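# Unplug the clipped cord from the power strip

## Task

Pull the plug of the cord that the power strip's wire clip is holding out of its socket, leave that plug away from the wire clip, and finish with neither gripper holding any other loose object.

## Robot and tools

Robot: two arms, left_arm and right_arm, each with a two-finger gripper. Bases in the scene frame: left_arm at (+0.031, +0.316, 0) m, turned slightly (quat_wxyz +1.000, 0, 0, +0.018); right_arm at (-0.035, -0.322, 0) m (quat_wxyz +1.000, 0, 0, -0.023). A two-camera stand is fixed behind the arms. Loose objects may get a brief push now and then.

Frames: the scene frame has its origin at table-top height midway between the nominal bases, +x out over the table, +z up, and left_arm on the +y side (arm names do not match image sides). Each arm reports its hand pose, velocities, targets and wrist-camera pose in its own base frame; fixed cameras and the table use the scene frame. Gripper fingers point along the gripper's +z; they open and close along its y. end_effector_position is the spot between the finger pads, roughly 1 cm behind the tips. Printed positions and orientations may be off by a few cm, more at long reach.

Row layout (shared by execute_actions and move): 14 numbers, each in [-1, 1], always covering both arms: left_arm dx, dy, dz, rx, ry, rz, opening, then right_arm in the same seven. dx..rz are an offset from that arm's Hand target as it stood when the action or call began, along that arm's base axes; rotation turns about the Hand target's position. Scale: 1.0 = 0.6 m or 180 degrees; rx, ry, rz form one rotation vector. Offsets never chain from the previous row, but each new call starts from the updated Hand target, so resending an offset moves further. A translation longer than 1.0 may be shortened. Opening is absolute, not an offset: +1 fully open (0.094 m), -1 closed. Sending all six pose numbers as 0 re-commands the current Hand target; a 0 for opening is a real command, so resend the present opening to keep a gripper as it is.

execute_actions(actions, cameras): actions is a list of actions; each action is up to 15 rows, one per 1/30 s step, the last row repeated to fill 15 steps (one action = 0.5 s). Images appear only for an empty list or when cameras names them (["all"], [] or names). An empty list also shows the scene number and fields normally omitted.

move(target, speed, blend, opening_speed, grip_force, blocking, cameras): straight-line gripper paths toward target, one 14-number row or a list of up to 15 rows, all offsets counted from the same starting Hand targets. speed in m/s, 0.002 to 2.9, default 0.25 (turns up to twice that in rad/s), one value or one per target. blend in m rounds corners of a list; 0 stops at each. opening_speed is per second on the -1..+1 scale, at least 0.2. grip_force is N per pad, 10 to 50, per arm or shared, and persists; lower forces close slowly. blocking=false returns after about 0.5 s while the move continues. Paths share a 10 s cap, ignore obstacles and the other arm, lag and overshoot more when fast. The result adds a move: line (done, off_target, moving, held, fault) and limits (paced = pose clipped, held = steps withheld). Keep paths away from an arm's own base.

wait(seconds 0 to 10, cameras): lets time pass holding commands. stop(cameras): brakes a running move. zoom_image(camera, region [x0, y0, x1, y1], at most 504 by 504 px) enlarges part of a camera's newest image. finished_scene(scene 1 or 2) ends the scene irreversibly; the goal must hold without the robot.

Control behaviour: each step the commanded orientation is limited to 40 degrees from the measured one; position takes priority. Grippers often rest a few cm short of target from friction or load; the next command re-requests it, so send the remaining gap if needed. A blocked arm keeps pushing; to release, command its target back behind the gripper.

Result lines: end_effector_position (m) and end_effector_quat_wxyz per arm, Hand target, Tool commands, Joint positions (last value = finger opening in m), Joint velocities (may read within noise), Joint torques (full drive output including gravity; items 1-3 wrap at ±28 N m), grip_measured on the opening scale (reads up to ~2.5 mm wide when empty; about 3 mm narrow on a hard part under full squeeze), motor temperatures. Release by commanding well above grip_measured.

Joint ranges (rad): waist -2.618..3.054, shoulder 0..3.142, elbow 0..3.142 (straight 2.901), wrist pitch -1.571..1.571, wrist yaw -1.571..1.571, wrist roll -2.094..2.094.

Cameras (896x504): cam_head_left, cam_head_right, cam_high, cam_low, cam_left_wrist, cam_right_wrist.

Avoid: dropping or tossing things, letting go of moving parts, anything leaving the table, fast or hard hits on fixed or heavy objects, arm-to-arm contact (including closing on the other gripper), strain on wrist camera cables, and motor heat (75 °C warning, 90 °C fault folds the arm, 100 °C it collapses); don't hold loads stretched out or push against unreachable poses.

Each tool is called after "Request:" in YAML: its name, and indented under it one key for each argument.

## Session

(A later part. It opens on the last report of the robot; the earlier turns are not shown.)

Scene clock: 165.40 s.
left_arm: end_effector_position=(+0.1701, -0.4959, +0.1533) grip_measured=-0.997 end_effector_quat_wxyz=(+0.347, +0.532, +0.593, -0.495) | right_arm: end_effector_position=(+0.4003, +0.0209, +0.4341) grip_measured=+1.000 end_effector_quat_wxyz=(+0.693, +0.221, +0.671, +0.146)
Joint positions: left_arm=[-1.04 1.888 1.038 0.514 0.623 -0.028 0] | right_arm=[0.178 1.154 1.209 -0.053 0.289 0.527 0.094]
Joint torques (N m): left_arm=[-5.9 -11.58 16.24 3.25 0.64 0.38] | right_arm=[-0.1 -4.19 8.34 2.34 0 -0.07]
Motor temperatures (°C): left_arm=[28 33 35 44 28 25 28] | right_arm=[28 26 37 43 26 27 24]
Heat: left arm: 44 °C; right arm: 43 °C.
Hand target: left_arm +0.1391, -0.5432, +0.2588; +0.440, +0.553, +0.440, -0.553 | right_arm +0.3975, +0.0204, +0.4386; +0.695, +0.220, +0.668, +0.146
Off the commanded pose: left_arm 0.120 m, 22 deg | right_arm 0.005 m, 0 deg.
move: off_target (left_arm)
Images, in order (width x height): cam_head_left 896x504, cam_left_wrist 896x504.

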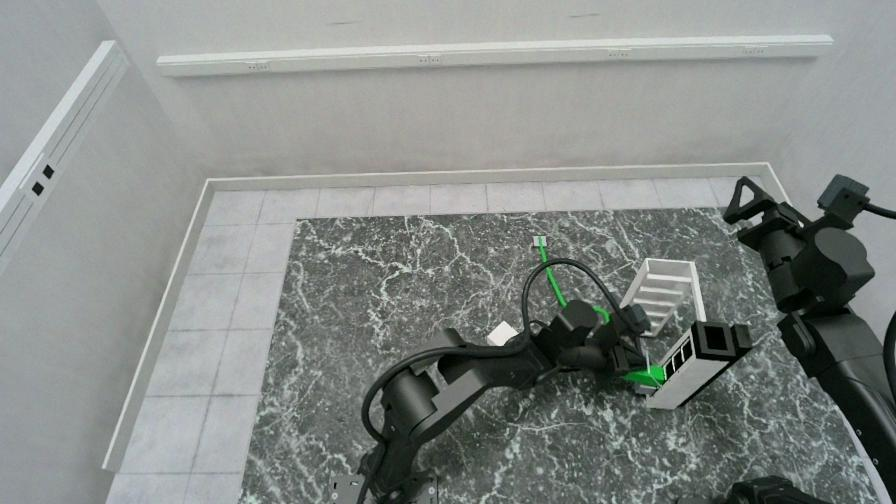

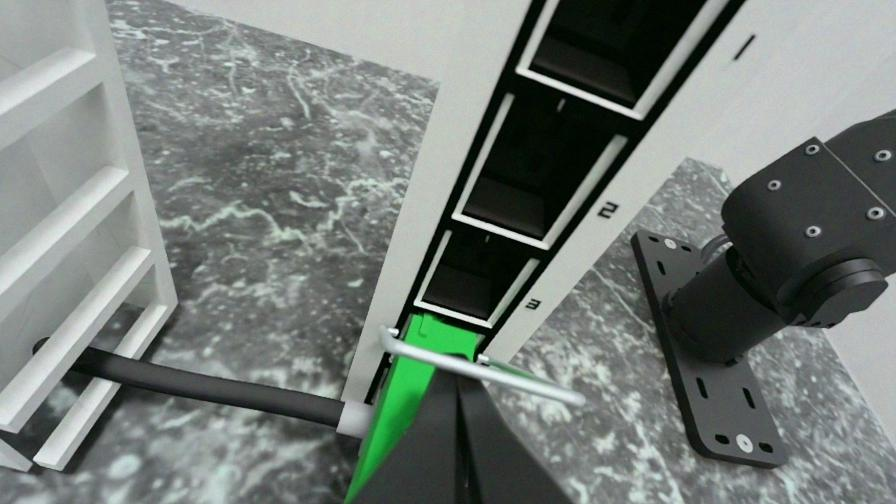

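Request:
move:
  target: [-0.01,-0.08,-0.02,0,0,0,-1,0,0,0,0,0,0,1]
  speed: 0.06
  cameras: ["cam_left_wrist","cam_low"]

Scene clock: 171.87 s.
left_arm: end_effector_position=(+0.1372, -0.5234, +0.2196) grip_measured=-0.997 end_effector_quat_wxyz=(+0.355, +0.579, +0.456, -0.575) | right_arm: end_effector_position=(+0.4003, +0.0209, +0.4341) grip_measured=+1.000 end_effector_quat_wxyz=(+0.693, +0.221, +0.671, +0.146)
Joint positions: left_arm=[-1.062 1.94 1.202 0.605 0.855 -0.014 0] | right_arm=[0.178 1.154 1.209 -0.053 0.289 0.527 0.094]
Joint torques (N m): left_arm=[-8.55 -3.4 18.48 2.25 -1.93 -0.06] | right_arm=[-0.18 -4.11 8.24 2.33 -0.04 -0.09]
Heat: left arm: 47 °C; right arm: 43 °C.
Hand target: left_arm +0.1331, -0.5912, +0.2466; +0.440, +0.553, +0.441, -0.553 | right_arm +0.3975, +0.0204, +0.4386; +0.695, +0.220, +0.668, +0.146
Off the commanded pose: left_arm 0.073 m, 11 deg | right_arm 0.005 m, 0 deg.
move: off_target (left_arm)
Images, in order (width x height): cam_low 896x504, cam_left_wrist 896x504.

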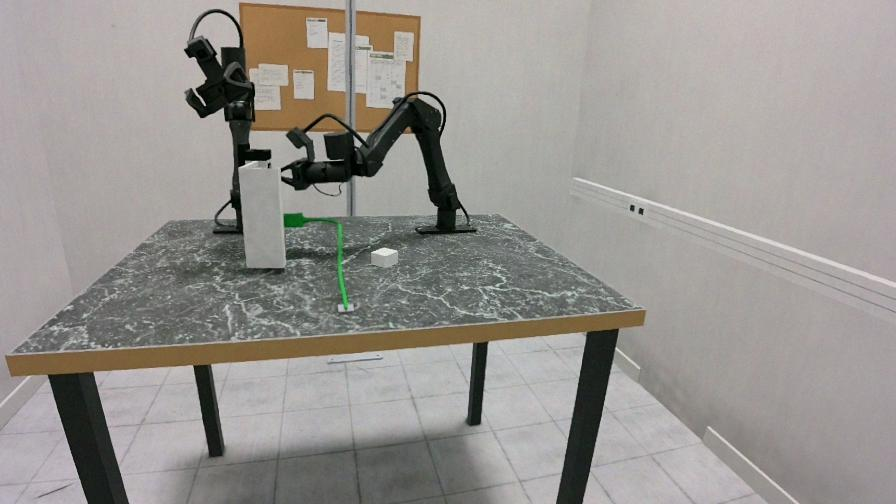

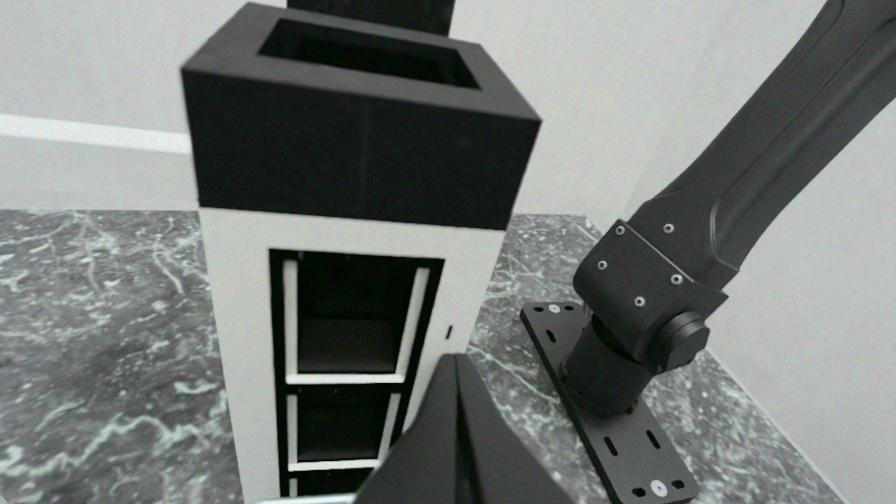

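Request:
move:
  target: [0.085,0.333,-0.06,0,0,0,-1,0,0,0,0,0,0,1]
  cameras: ["cam_left_wrist","cam_high"]

Scene clock: 176.83 s.
left_arm: end_effector_position=(+0.1883, -0.3961, +0.2026) grip_measured=-0.997 end_effector_quat_wxyz=(+0.432, +0.551, +0.451, -0.554) | right_arm: end_effector_position=(+0.4003, +0.0209, +0.4341) grip_measured=+1.000 end_effector_quat_wxyz=(+0.693, +0.221, +0.671, +0.146)
Joint positions: left_arm=[-0.771 1.732 0.74 0.966 1.022 -0.001 0] | right_arm=[0.178 1.154 1.209 -0.053 0.289 0.527 0.094]
Joint torques (N m): left_arm=[0.17 -8.39 5.23 1.37 -0.01 0] | right_arm=[-0.03 -4.14 8.14 2.33 -0.02 -0.04]
Heat: left arm: 47 °C; right arm: 43 °C.
Hand target: left_arm +0.1841, -0.3914, +0.2107; +0.440, +0.553, +0.440, -0.553 | right_arm +0.3975, +0.0204, +0.4386; +0.695, +0.220, +0.668, +0.146
Off the commanded pose: left_arm 0.010 m, 1 deg | right_arm 0.005 m, 0 deg.
move: done
Images, in order (width x height): cam_high 896x504, cam_left_wrist 896x504.

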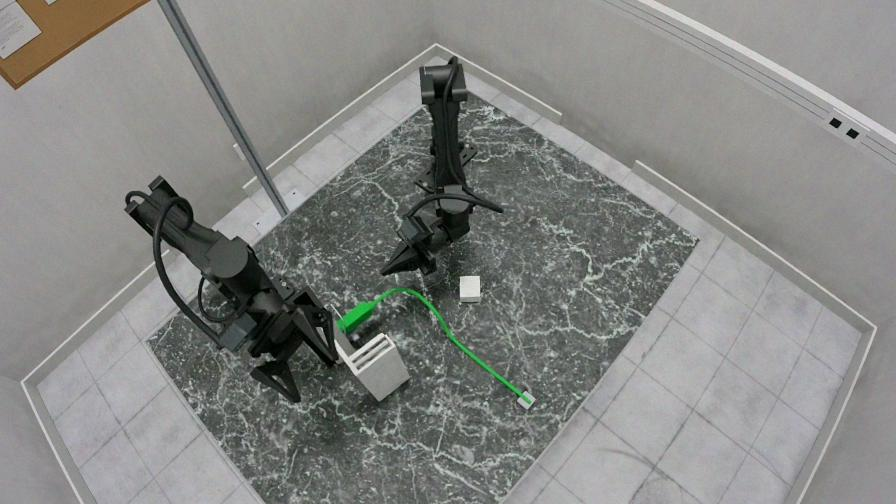

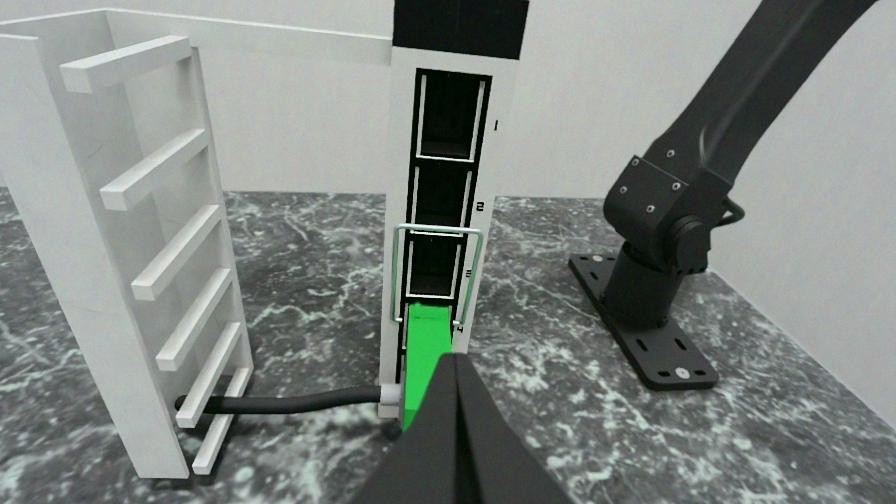

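Request:
move:
  target: [-0.007,-0.02,-0.171,0,0,0,0.3,0,0,0,0,0,0,1]
  cameras: ["cam_left_wrist","cam_high"]

Scene clock: 189.13 s.
left_arm: end_effector_position=(+0.1816, -0.4024, +0.1164) grip_measured=+0.297 end_effector_quat_wxyz=(+0.442, +0.555, +0.436, -0.553) | right_arm: end_effector_position=(+0.4003, +0.0209, +0.4341) grip_measured=+1.000 end_effector_quat_wxyz=(+0.693, +0.221, +0.671, +0.146)
Joint positions: left_arm=[-0.798 2.087 0.671 1.421 1.003 0.004 0.061] | right_arm=[0.178 1.154 1.209 -0.053 0.289 0.527 0.094]
Joint torques (N m): left_arm=[-0.55 -4.89 4.14 1.52 -0.14 -0.03] | right_arm=[-0.17 -4.18 8.16 2.36 -0.05 -0.08]
Heat: left arm: 45 °C; right arm: 43 °C.
Hand target: left_arm +0.1799, -0.4033, +0.1080; +0.440, +0.553, +0.441, -0.553 | right_arm +0.3975, +0.0204, +0.4386; +0.695, +0.220, +0.668, +0.146
Off the commanded pose: left_arm 0.009 m, 1 deg | right_arm 0.005 m, 0 deg.
move: done
Images, in order (width x height): cam_high 896x504, cam_left_wrist 896x504.

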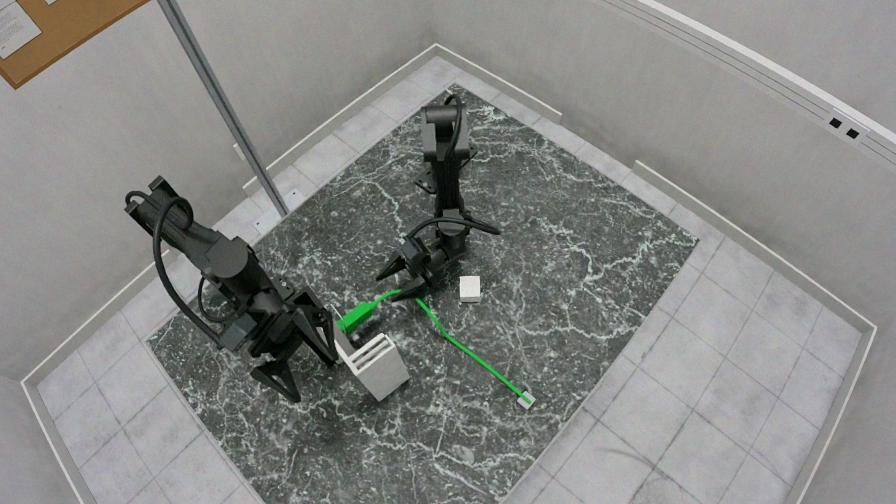

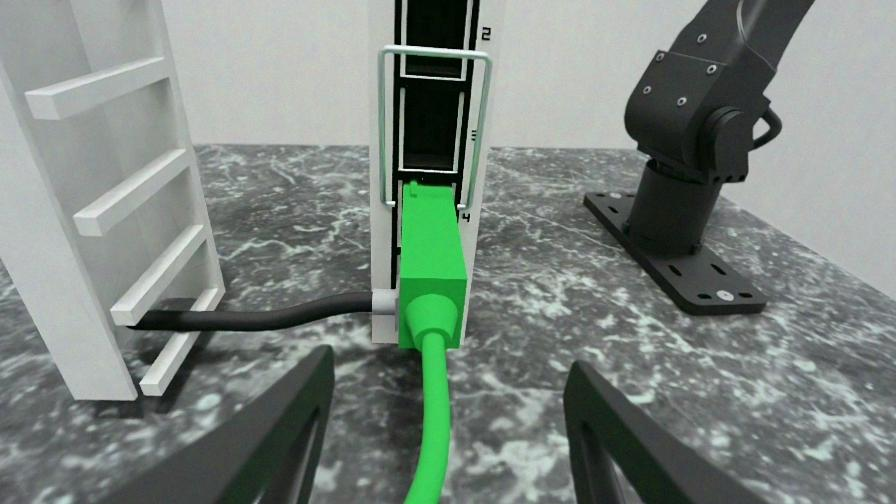

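Request:
move:
  target: [-0.015,-0.112,-0.022,0,0,0,0.3,0,0,0,0,0,0,1]
  speed: 0.12
  cameras: ["cam_left_wrist"]

Scene clock: 196.83 s.
left_arm: end_effector_position=(+0.1741, -0.4598, +0.1009) grip_measured=+0.298 end_effector_quat_wxyz=(+0.445, +0.551, +0.440, -0.552) | right_arm: end_effector_position=(+0.4003, +0.0209, +0.4341) grip_measured=+1.000 end_effector_quat_wxyz=(+0.693, +0.221, +0.671, +0.146)
Joint positions: left_arm=[-0.929 2.22 0.838 1.389 0.861 -0.001 0.061] | right_arm=[0.178 1.154 1.209 -0.053 0.289 0.527 0.094]
Joint torques (N m): left_arm=[-1.83 -5.91 7.83 1.26 -0.16 0.03] | right_arm=[-0.02 -4.16 8.28 2.33 0 -0.09]
Heat: left arm: 44 °C; right arm: 44 °C.
Hand target: left_arm +0.1710, -0.4706, +0.0948; +0.440, +0.553, +0.441, -0.553 | right_arm +0.3975, +0.0204, +0.4386; +0.695, +0.220, +0.668, +0.146
Off the commanded pose: left_arm 0.013 m, 1 deg | right_arm 0.005 m, 0 deg.
move: off_target (left_arm)
Images, in order (width x height): cam_left_wrist 896x504.

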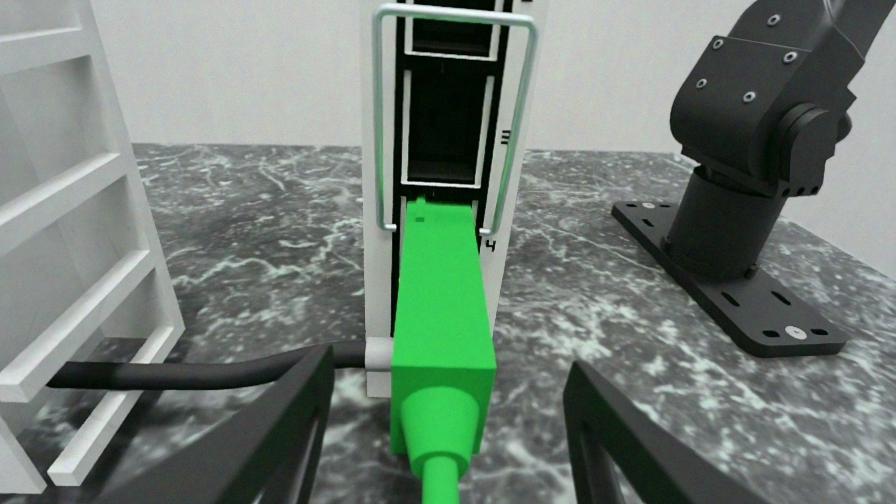

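Request:
move:
  target:
    - [-0.001,-0.008,0,0,0,0,0.3,0,0,0,0,0,0,1]
    - [-0.001,-0.008,0,0,0,0,-0.8,0,0,0,0,0,0,1]
  opening_speed: 0.8
  cameras: ["cam_left_wrist"]

Scene clock: 202.90 s.
left_arm: end_effector_position=(+0.1775, -0.4628, +0.1000) grip_measured=+0.082 end_effector_quat_wxyz=(+0.447, +0.549, +0.445, -0.549) | right_arm: end_effector_position=(+0.4003, +0.0209, +0.4341) grip_measured=+1.000 end_effector_quat_wxyz=(+0.693, +0.221, +0.671, +0.146)
Joint positions: left_arm=[-0.93 2.226 0.851 1.378 0.847 -0.001 0.051] | right_arm=[0.178 1.154 1.209 -0.053 0.289 0.527 0.094]
Joint velocities: left_arm=[within noise] | right_arm=[0.007 0.002 -0.012 -0.066 -0.007 -0.154 0]
Joint torques (N m): left_arm=[-2.43 -5.96 8.09 1.28 -0.14 0] | right_arm=[-0.27 -4.19 8.25 2.33 -0.05 -0.08]
Heat: left arm: 43 °C; right arm: 44 °C.
Hand target: left_arm +0.1704, -0.4753, +0.0947; +0.440, +0.553, +0.441, -0.553 | right_arm +0.3975, +0.0204, +0.4386; +0.695, +0.220, +0.668, +0.146
Off the commanded pose: left_arm 0.015 m, 1 deg | right_arm 0.005 m, 0 deg.
move: off_target (left_arm); target 2's new opening was sent with left_arm's hand 0.016 m and 1 deg from that target
Images, in order (width x height): cam_left_wrist 896x504.

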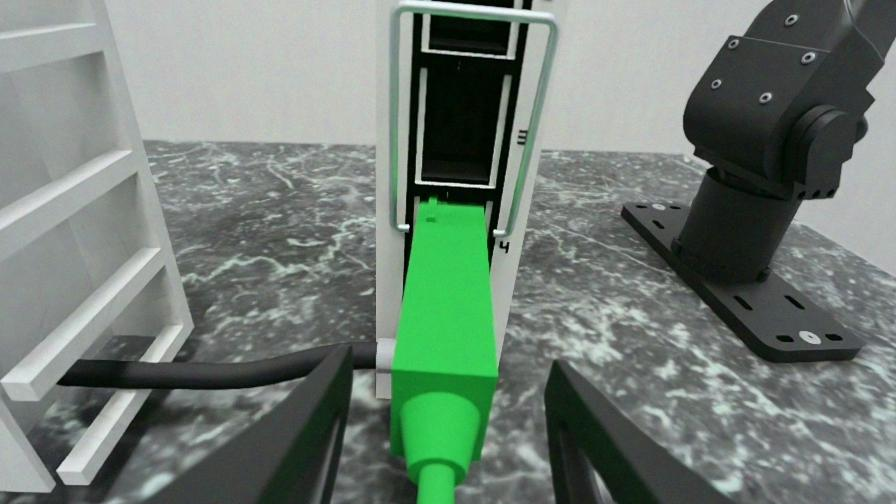

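Request:
move:
  target: [0,0,0,0,0,0,-0.8,0,0,0,0,0,0,1]
  opening_speed: 0.8
  cameras: ["cam_left_wrist"]

Scene clock: 206.97 s.
left_arm: end_effector_position=(+0.1775, -0.4628, +0.1000) grip_measured=+0.082 end_effector_quat_wxyz=(+0.447, +0.549, +0.445, -0.549) | right_arm: end_effector_position=(+0.4003, +0.0209, +0.4341) grip_measured=+1.000 end_effector_quat_wxyz=(+0.693, +0.221, +0.671, +0.146)
Joint positions: left_arm=[-0.93 2.226 0.851 1.378 0.847 -0.001 0.051] | right_arm=[0.178 1.154 1.209 -0.053 0.289 0.527 0.094]
Joint torques (N m): left_arm=[-2.41 -5.94 8.1 1.28 -0.14 0] | right_arm=[-0.08 -4.04 8.24 2.34 0.02 -0.08]
Heat: left arm: 43 °C; right arm: 44 °C.
Hand target: left_arm +0.1704, -0.4753, +0.0947; +0.440, +0.553, +0.441, -0.553 | right_arm +0.3975, +0.0204, +0.4386; +0.695, +0.220, +0.668, +0.146
Off the commanded pose: left_arm 0.015 m, 1 deg | right_arm 0.005 m, 0 deg.
move: off_target (left_arm)
Images, in order (width x height): cam_left_wrist 896x504.

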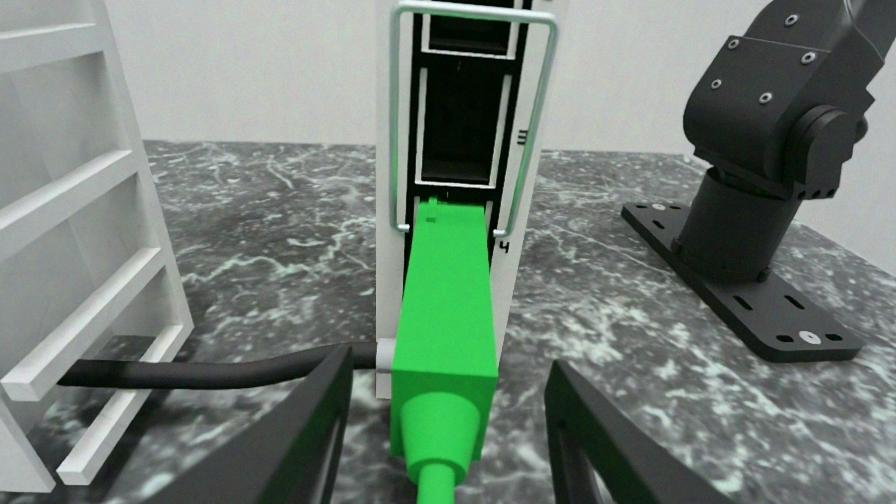

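Request:
execute_actions:
  actions: []

Request:
zoom_image:
  camera: "cam_left_wrist"
  region: [250, 300, 650, 504]

Request:
zoom_image:
  camera: "cam_low"
  region: [240, 160, 400, 260]

Request:
zoom_image:
  camera: "cam_head_left"
  region: [520, 280, 720, 430]

Scene clock: 215.93 s.
left_arm: end_effector_position=(+0.1775, -0.4628, +0.1000) grip_measured=+0.082 end_effector_quat_wxyz=(+0.447, +0.549, +0.445, -0.549) | right_arm: end_effector_position=(+0.4003, +0.0209, +0.4341) grip_measured=+1.000 end_effector_quat_wxyz=(+0.693, +0.221, +0.671, +0.146)
Joint positions: left_arm=[-0.93 2.226 0.851 1.378 0.847 -0.001 0.051] | right_arm=[0.178 1.154 1.209 -0.053 0.289 0.527 0.094]
Joint velocities: within noise
Joint torques (N m): left_arm=[-2.44 -5.94 8.12 1.29 -0.14 0.01] | right_arm=[-0.09 -4.25 8.35 2.33 -0.02 -0.09]
Motor temperatures (°C): left_arm=[28 31 33 42 29 25 29] | right_arm=[28 26 37 44 26 27 24]
Heat: left arm: 42 °C; right arm: 44 °C.
Hand target: left_arm +0.1704, -0.4753, +0.0947; +0.440, +0.553, +0.441, -0.553 | right_arm +0.3975, +0.0204, +0.4386; +0.695, +0.220, +0.668, +0.146
Tool commands: left_gripper/opening=-0.8 right_gripper/opening=+1.0
Off the commanded pose: left_arm 0.015 m, 1 deg | right_arm 0.005 m, 0 deg.

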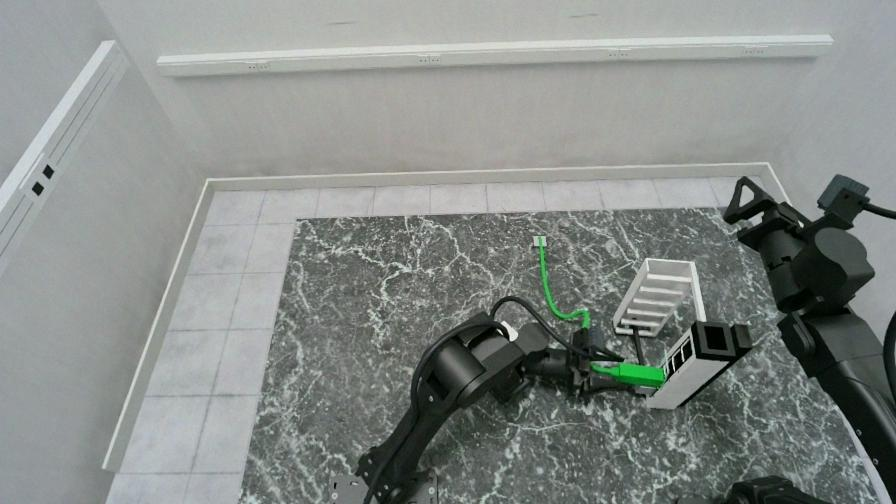

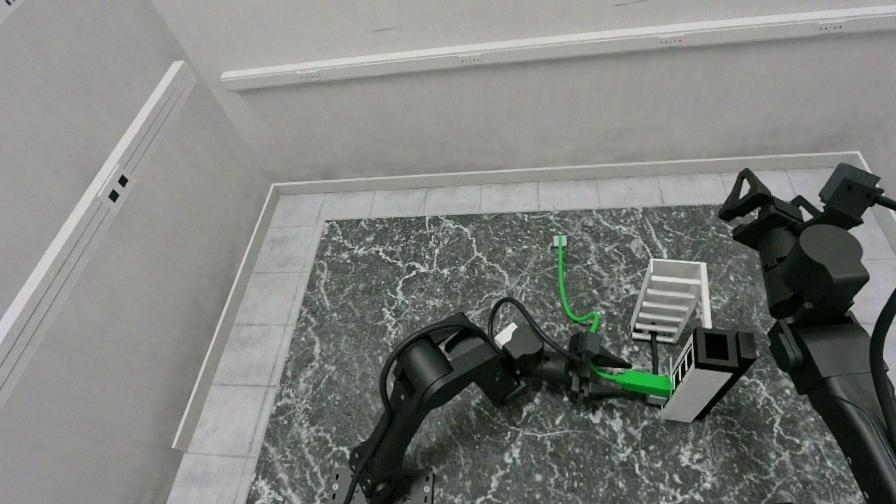

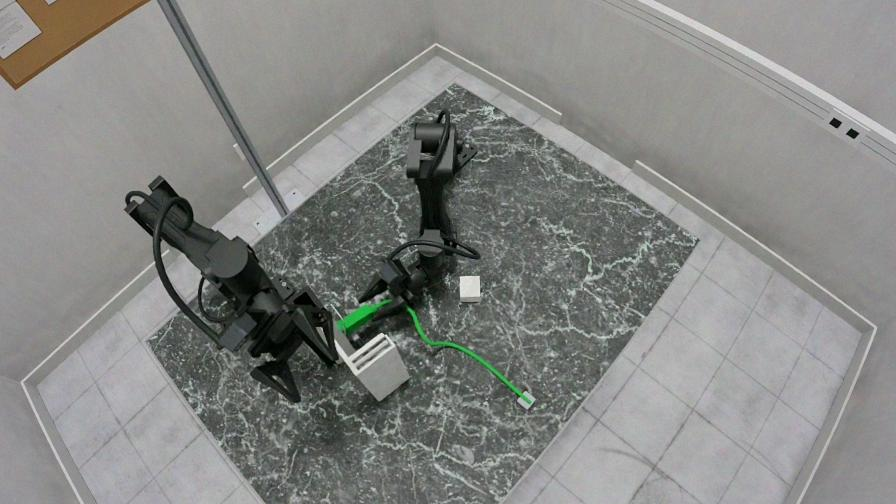

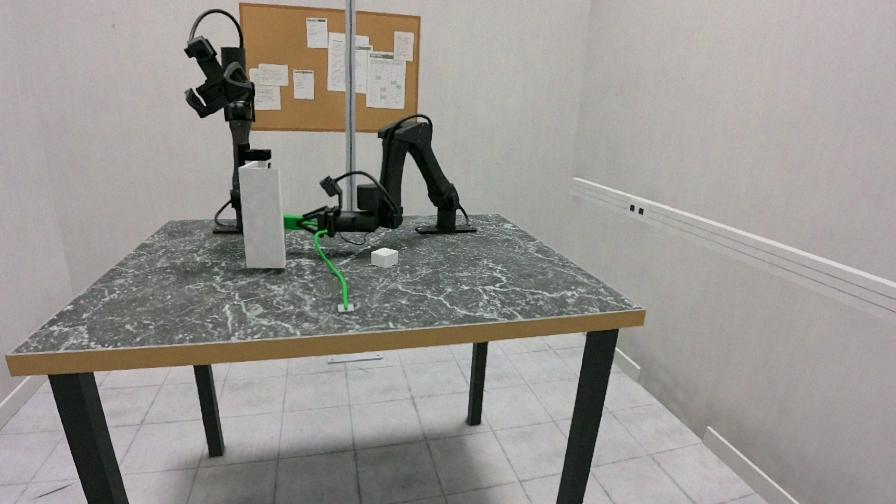

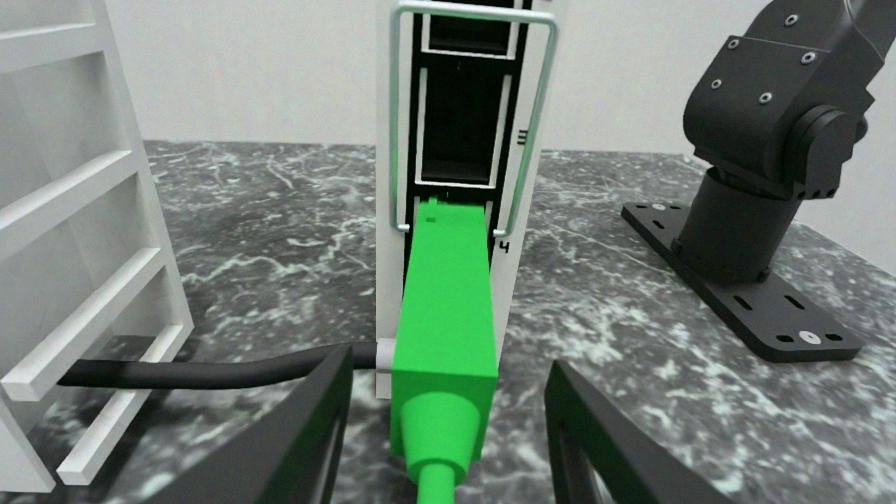

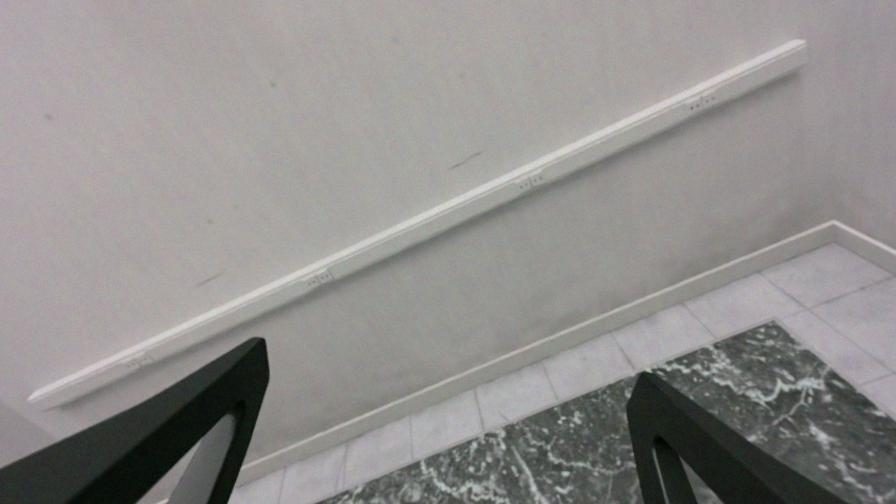

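Scaled by 1.260 from the camera's 896x504 image, which has a finer 1280x720 frame.

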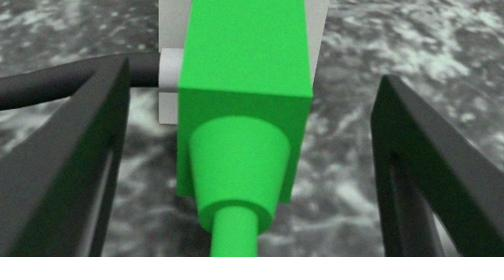

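Scaled by 3.150 from the camera's 896x504 image, which has a finer 1280x720 frame.

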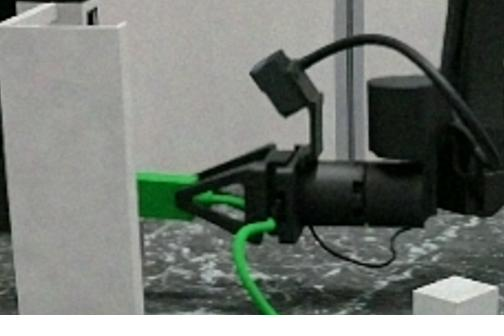

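Scaled by 2.520 from the camera's 896x504 image, which has a finer 1280x720 frame.

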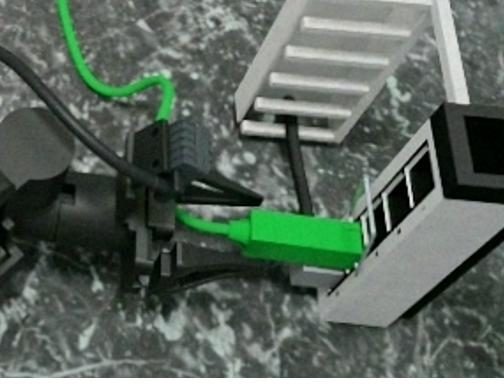

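Request:
move:
  target:
    - [0,0,0,0,0,0,0.6,0,0,0,0,0,0,1]
    - [0.041,0.125,0.01,0,0,0,0.6,0,0,0,0,0,0,1]
    - [0.041,0.16,0.16,0.1,-0.02,0,0.6,0,0,0,0,0,0,1]
    - [0.031,0.097,0.117,0.244,-0.055,0,0.6,0,0,0,0,0,0,1]
  blend: [0,0.02,0.02,0]
  speed: 0.15
  cameras: ["cam_left_wrist","cam_head_left","cam_low"]

Scene clock: 230.97 s.
left_arm: end_effector_position=(+0.2053, -0.4052, +0.1359) grip_measured=+0.600 end_effector_quat_wxyz=(+0.231, +0.713, +0.605, -0.270) | right_arm: end_effector_position=(+0.4003, +0.0209, +0.4341) grip_measured=+1.000 end_effector_quat_wxyz=(+0.693, +0.221, +0.671, +0.146)
Joint positions: left_arm=[-0.91 1.798 1.378 -0.605 0.508 0.68 0.075] | right_arm=[0.178 1.154 1.209 -0.053 0.289 0.527 0.094]
Joint torques (N m): left_arm=[-1.92 -8.99 12.92 0.52 0.68 0.07] | right_arm=[-0.2 -4.18 8.34 2.34 -0.04 -0.11]
Heat: left arm: 41 °C; right arm: 45 °C.
Hand target: left_arm +0.1890, -0.4171, +0.1650; +0.237, +0.722, +0.576, -0.300 | right_arm +0.3975, +0.0204, +0.4386; +0.695, +0.220, +0.668, +0.146
Off the commanded pose: left_arm 0.035 m, 5 deg | right_arm 0.005 m, 0 deg.
move: off_target (left_arm)
Images, in order (width x height): cam_head_left 896x504, cam_low 896x504, cam_left_wrist 896x504.

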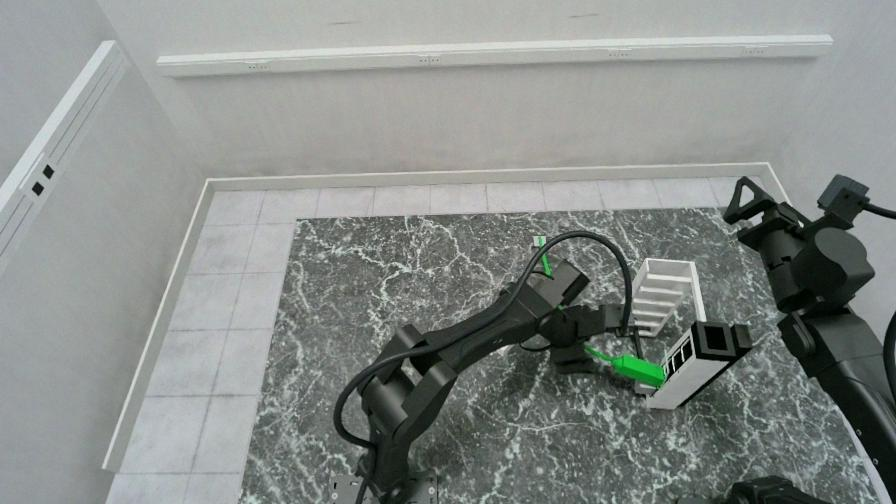

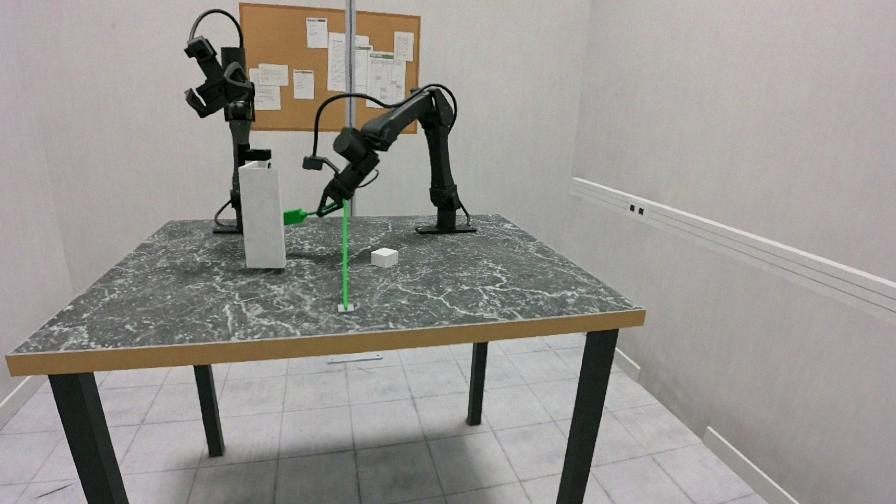

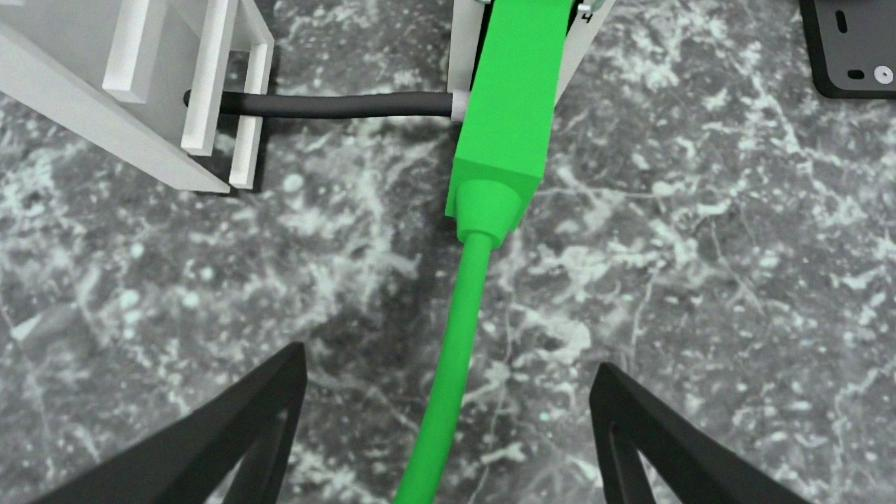

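Request:
move:
  target: [-0.018,-0.098,-0.095,0,0,0,0.6,0,0,0,0,0,0,1]
  speed: 0.12
  cameras: ["cam_left_wrist","cam_head_left","cam_low"]

Scene clock: 242.00 s.
left_arm: end_effector_position=(+0.1765, -0.4657, +0.1051) grip_measured=+0.600 end_effector_quat_wxyz=(+0.229, +0.722, +0.583, -0.295) | right_arm: end_effector_position=(+0.4003, +0.0209, +0.4341) grip_measured=+1.000 end_effector_quat_wxyz=(+0.693, +0.221, +0.671, +0.146)
Joint positions: left_arm=[-1.036 1.953 1.429 -0.441 0.5 0.587 0.075] | right_arm=[0.178 1.154 1.209 -0.053 0.289 0.527 0.094]
Joint torques (N m): left_arm=[-0.46 -6.94 10.36 1.12 0.21 -0.03] | right_arm=[-0.05 -4.18 8.35 2.34 0 -0.08]
Heat: left arm: 40 °C; right arm: 45 °C.
Hand target: left_arm +0.1782, -0.4759, +0.1080; +0.237, +0.722, +0.577, -0.300 | right_arm +0.3975, +0.0204, +0.4386; +0.695, +0.220, +0.668, +0.146
Off the commanded pose: left_arm 0.011 m, 1 deg | right_arm 0.005 m, 0 deg.
move: off_target (left_arm)
Images, in order (width x height): cam_head_left 896x504, cam_low 896x504, cam_left_wrist 896x504.

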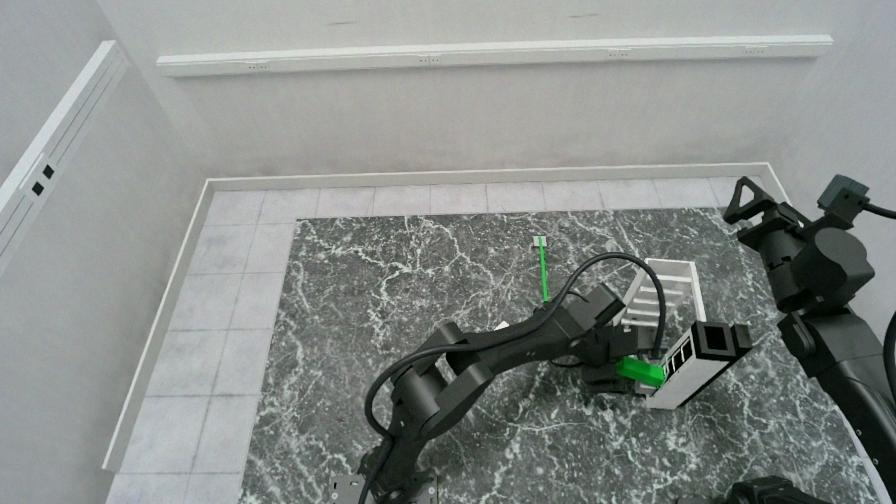

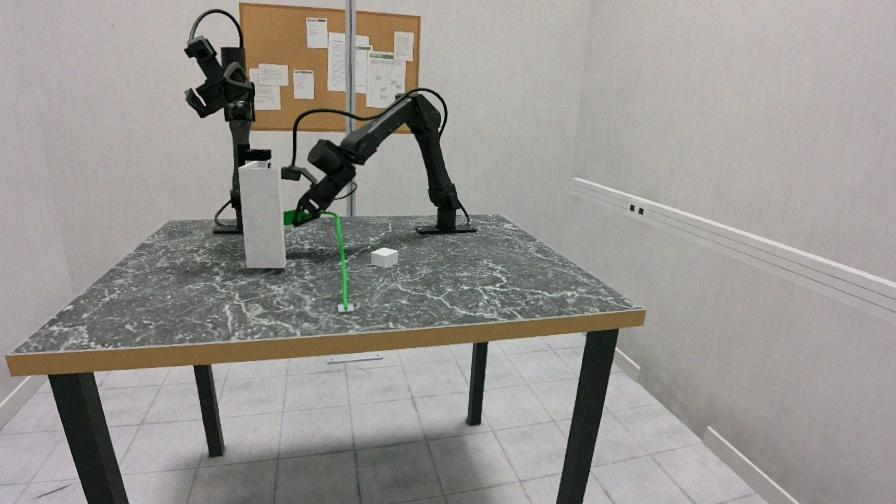

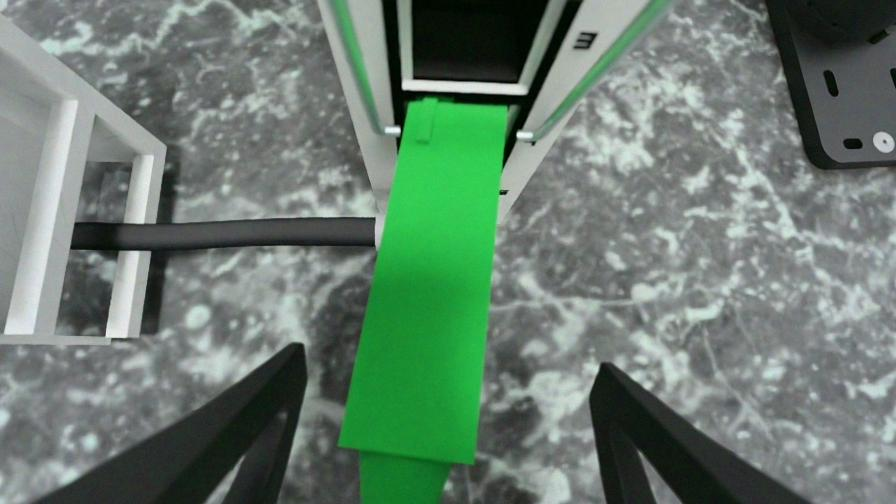

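Request:
move:
  target: [0.009,-0.004,-0.003,0,0,0,-0.9,0,0,0,0,0,0,1]
  opening_speed: 1
  cameras: ["cam_left_wrist"]

Scene clock: 246.63 s.
left_arm: end_effector_position=(+0.1803, -0.4712, +0.1072) grip_measured=-0.515 end_effector_quat_wxyz=(+0.236, +0.723, +0.579, -0.294) | right_arm: end_effector_position=(+0.4003, +0.0209, +0.4341) grip_measured=+1.000 end_effector_quat_wxyz=(+0.693, +0.221, +0.671, +0.146)
Joint positions: left_arm=[-1.035 1.968 1.452 -0.437 0.499 0.592 0.023] | right_arm=[0.178 1.154 1.209 -0.053 0.289 0.527 0.094]
Joint torques (N m): left_arm=[0.17 -6.65 10.33 1.03 0.27 0] | right_arm=[0.05 -4.18 8.32 2.3 -0.03 -0.07]
Heat: left arm: 40 °C; right arm: 45 °C.
Hand target: left_arm +0.1836, -0.4783, +0.1062; +0.237, +0.722, +0.577, -0.300 | right_arm +0.3975, +0.0204, +0.4386; +0.695, +0.220, +0.668, +0.146
Off the commanded pose: left_arm 0.008 m, 1 deg | right_arm 0.005 m, 0 deg.
move: done
Images, in order (width x height): cam_left_wrist 896x504.

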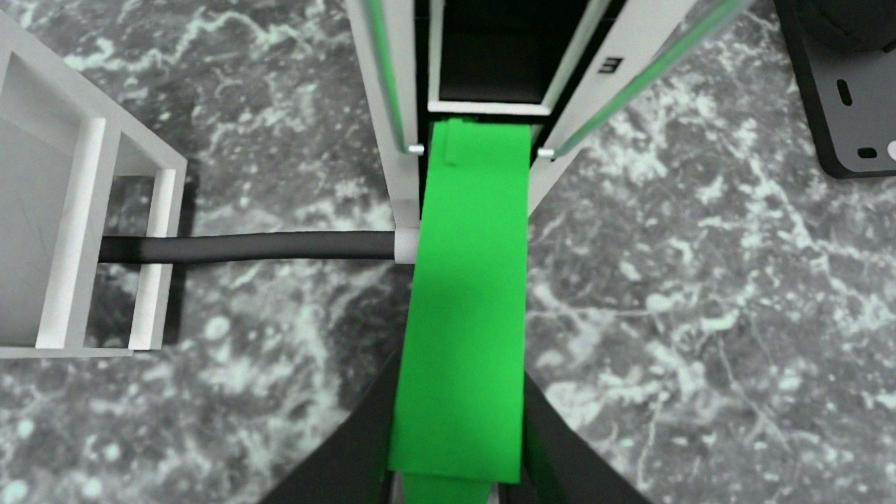

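Request:
move:
  target:
    - [0.018,0.08,0,0,0,0,-0.9,0,0,0,0,0,0,1]
    - [0.04,0.18,0.01,0,0,0,-0.9,0,0,0,0,0,0,1]
  blend: 0.01
  speed: 0.06
  cameras: ["cam_left_wrist","cam_low","cam_head_left"]

Scene clock: 253.53 s.
left_arm: end_effector_position=(+0.2108, -0.3709, +0.0971) grip_measured=-0.515 end_effector_quat_wxyz=(+0.220, +0.721, +0.590, -0.288) | right_arm: end_effector_position=(+0.4003, +0.0209, +0.4341) grip_measured=+1.000 end_effector_quat_wxyz=(+0.693, +0.221, +0.671, +0.146)
Joint positions: left_arm=[-0.816 1.792 1.214 -0.526 0.599 0.808 0.023] | right_arm=[0.178 1.154 1.209 -0.053 0.289 0.527 0.094]
Joint torques (N m): left_arm=[0.38 -10.26 6.28 0.81 0.5 0.11] | right_arm=[-0.05 -4.19 8.39 2.37 -0.03 -0.08]
Heat: left arm: 39 °C; right arm: 46 °C.
Hand target: left_arm +0.2075, -0.3703, +0.1122; +0.237, +0.722, +0.577, -0.300 | right_arm +0.3975, +0.0204, +0.4386; +0.695, +0.220, +0.668, +0.146
Off the commanded pose: left_arm 0.015 m, 3 deg | right_arm 0.005 m, 0 deg.
move: off_target (left_arm)
Images, in order (width x height): cam_head_left 896x504, cam_low 896x504, cam_left_wrist 896x504.

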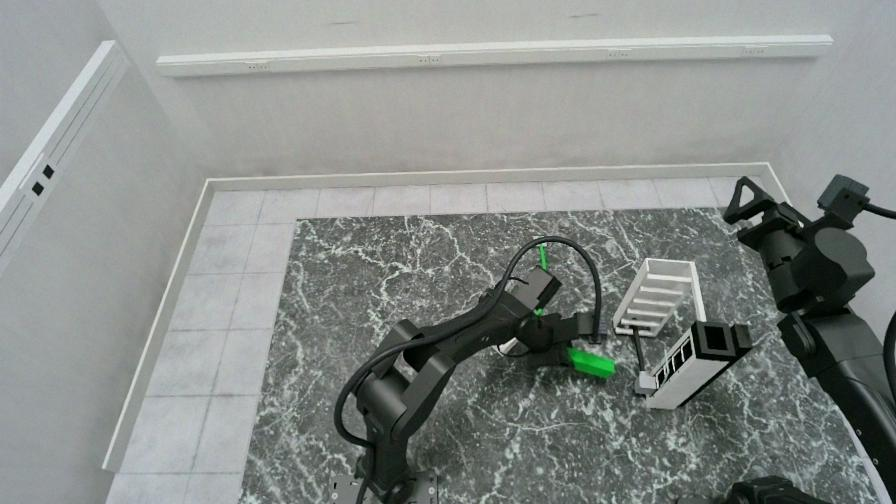

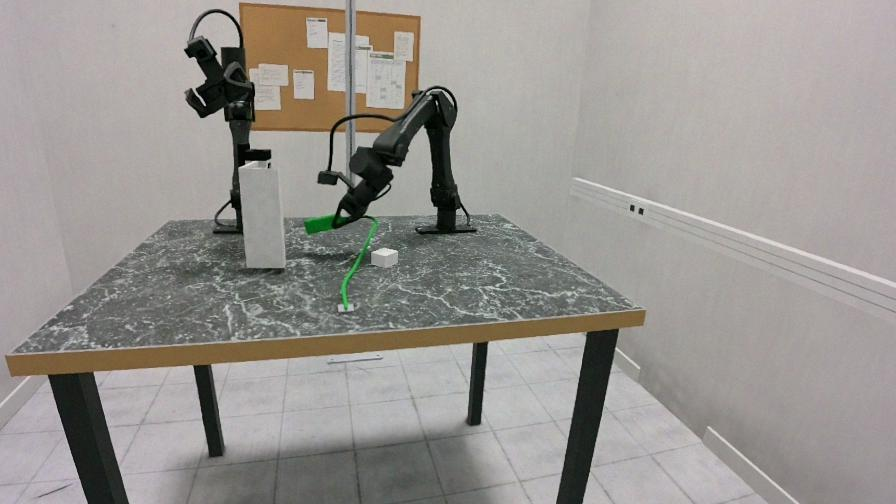

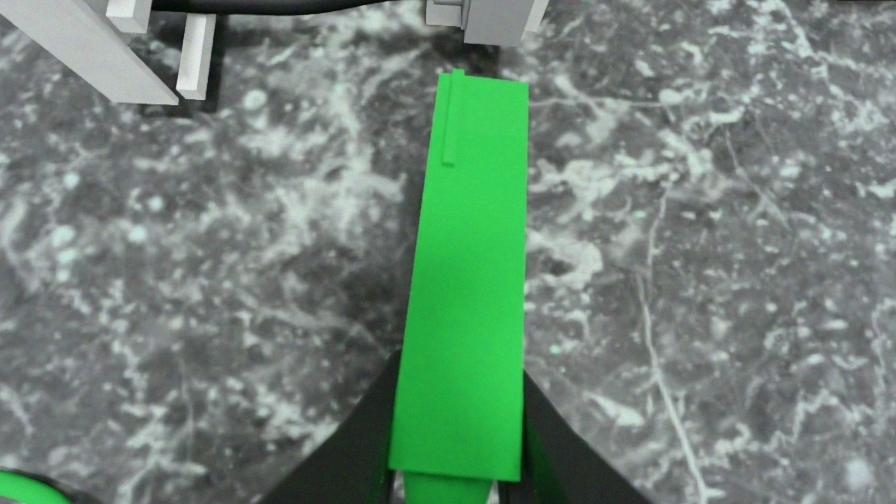

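Request:
move:
  target:
    - [0.01,0.05,-0.05,0,0,0,-0.9,0,0,0,0,0,0,1]
    - [0.01,0.05,-0.115,0,0,0,-0.9,0,0,0,0,0,0,1]
  blend: 0.01
  speed: [0.1,0.05]
  cameras: ["cam_left_wrist","cam_low"]

Request:
zoom_image:
  camera: "cam_low"
  region: [260, 160, 440, 300]

Scene clock: 260.47 s.
left_arm: end_effector_position=(+0.2150, -0.3385, +0.0468) grip_measured=-0.515 end_effector_quat_wxyz=(+0.234, +0.723, +0.584, -0.286) | right_arm: end_effector_position=(+0.4003, +0.0209, +0.4341) grip_measured=+1.000 end_effector_quat_wxyz=(+0.693, +0.221, +0.671, +0.146)
Joint positions: left_arm=[-0.738 1.801 1 -0.323 0.633 0.897 0.023] | right_arm=[0.178 1.154 1.209 -0.053 0.289 0.527 0.094]
Joint torques (N m): left_arm=[0.51 -5.39 5.82 1 0.54 0.09] | right_arm=[-0.02 -4.16 8.27 2.33 -0.01 -0.09]
Heat: left arm: 39 °C; right arm: 46 °C.
Hand target: left_arm +0.2135, -0.3404, +0.0433; +0.237, +0.722, +0.577, -0.300 | right_arm +0.3975, +0.0204, +0.4386; +0.695, +0.220, +0.668, +0.146
Off the commanded pose: left_arm 0.004 m, 2 deg | right_arm 0.005 m, 0 deg.
move: done
Images, in order (width x height): cam_low 896x504, cam_left_wrist 896x504.

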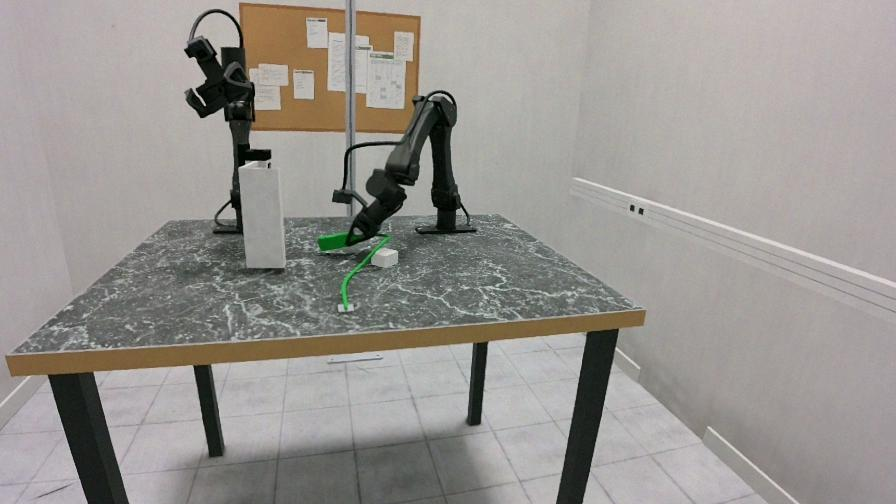

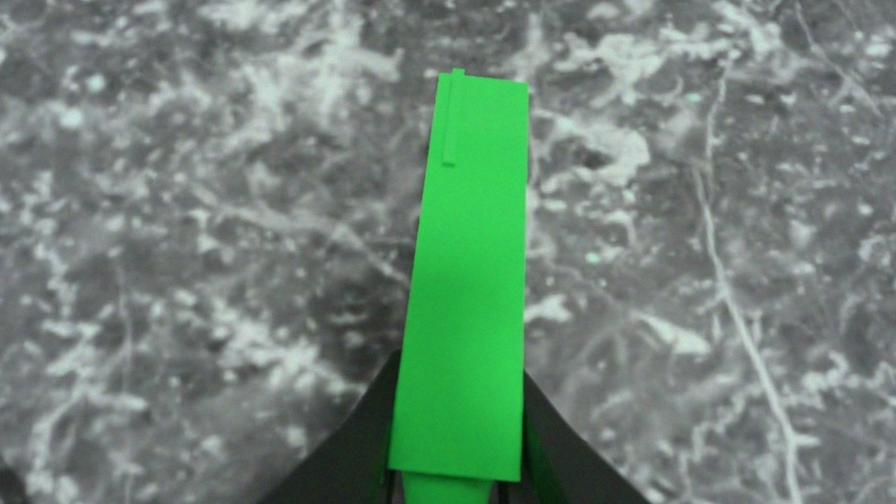

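Scaled by 2.800 from the camera's 896x504 image, which has a finer 1280x720 frame.

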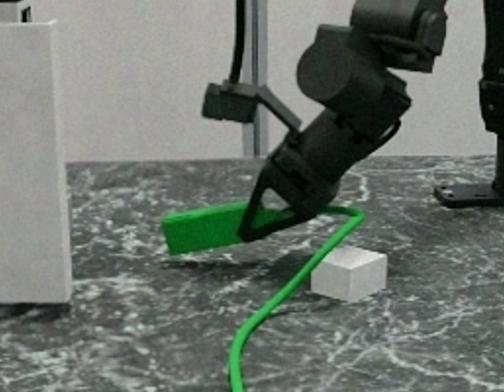

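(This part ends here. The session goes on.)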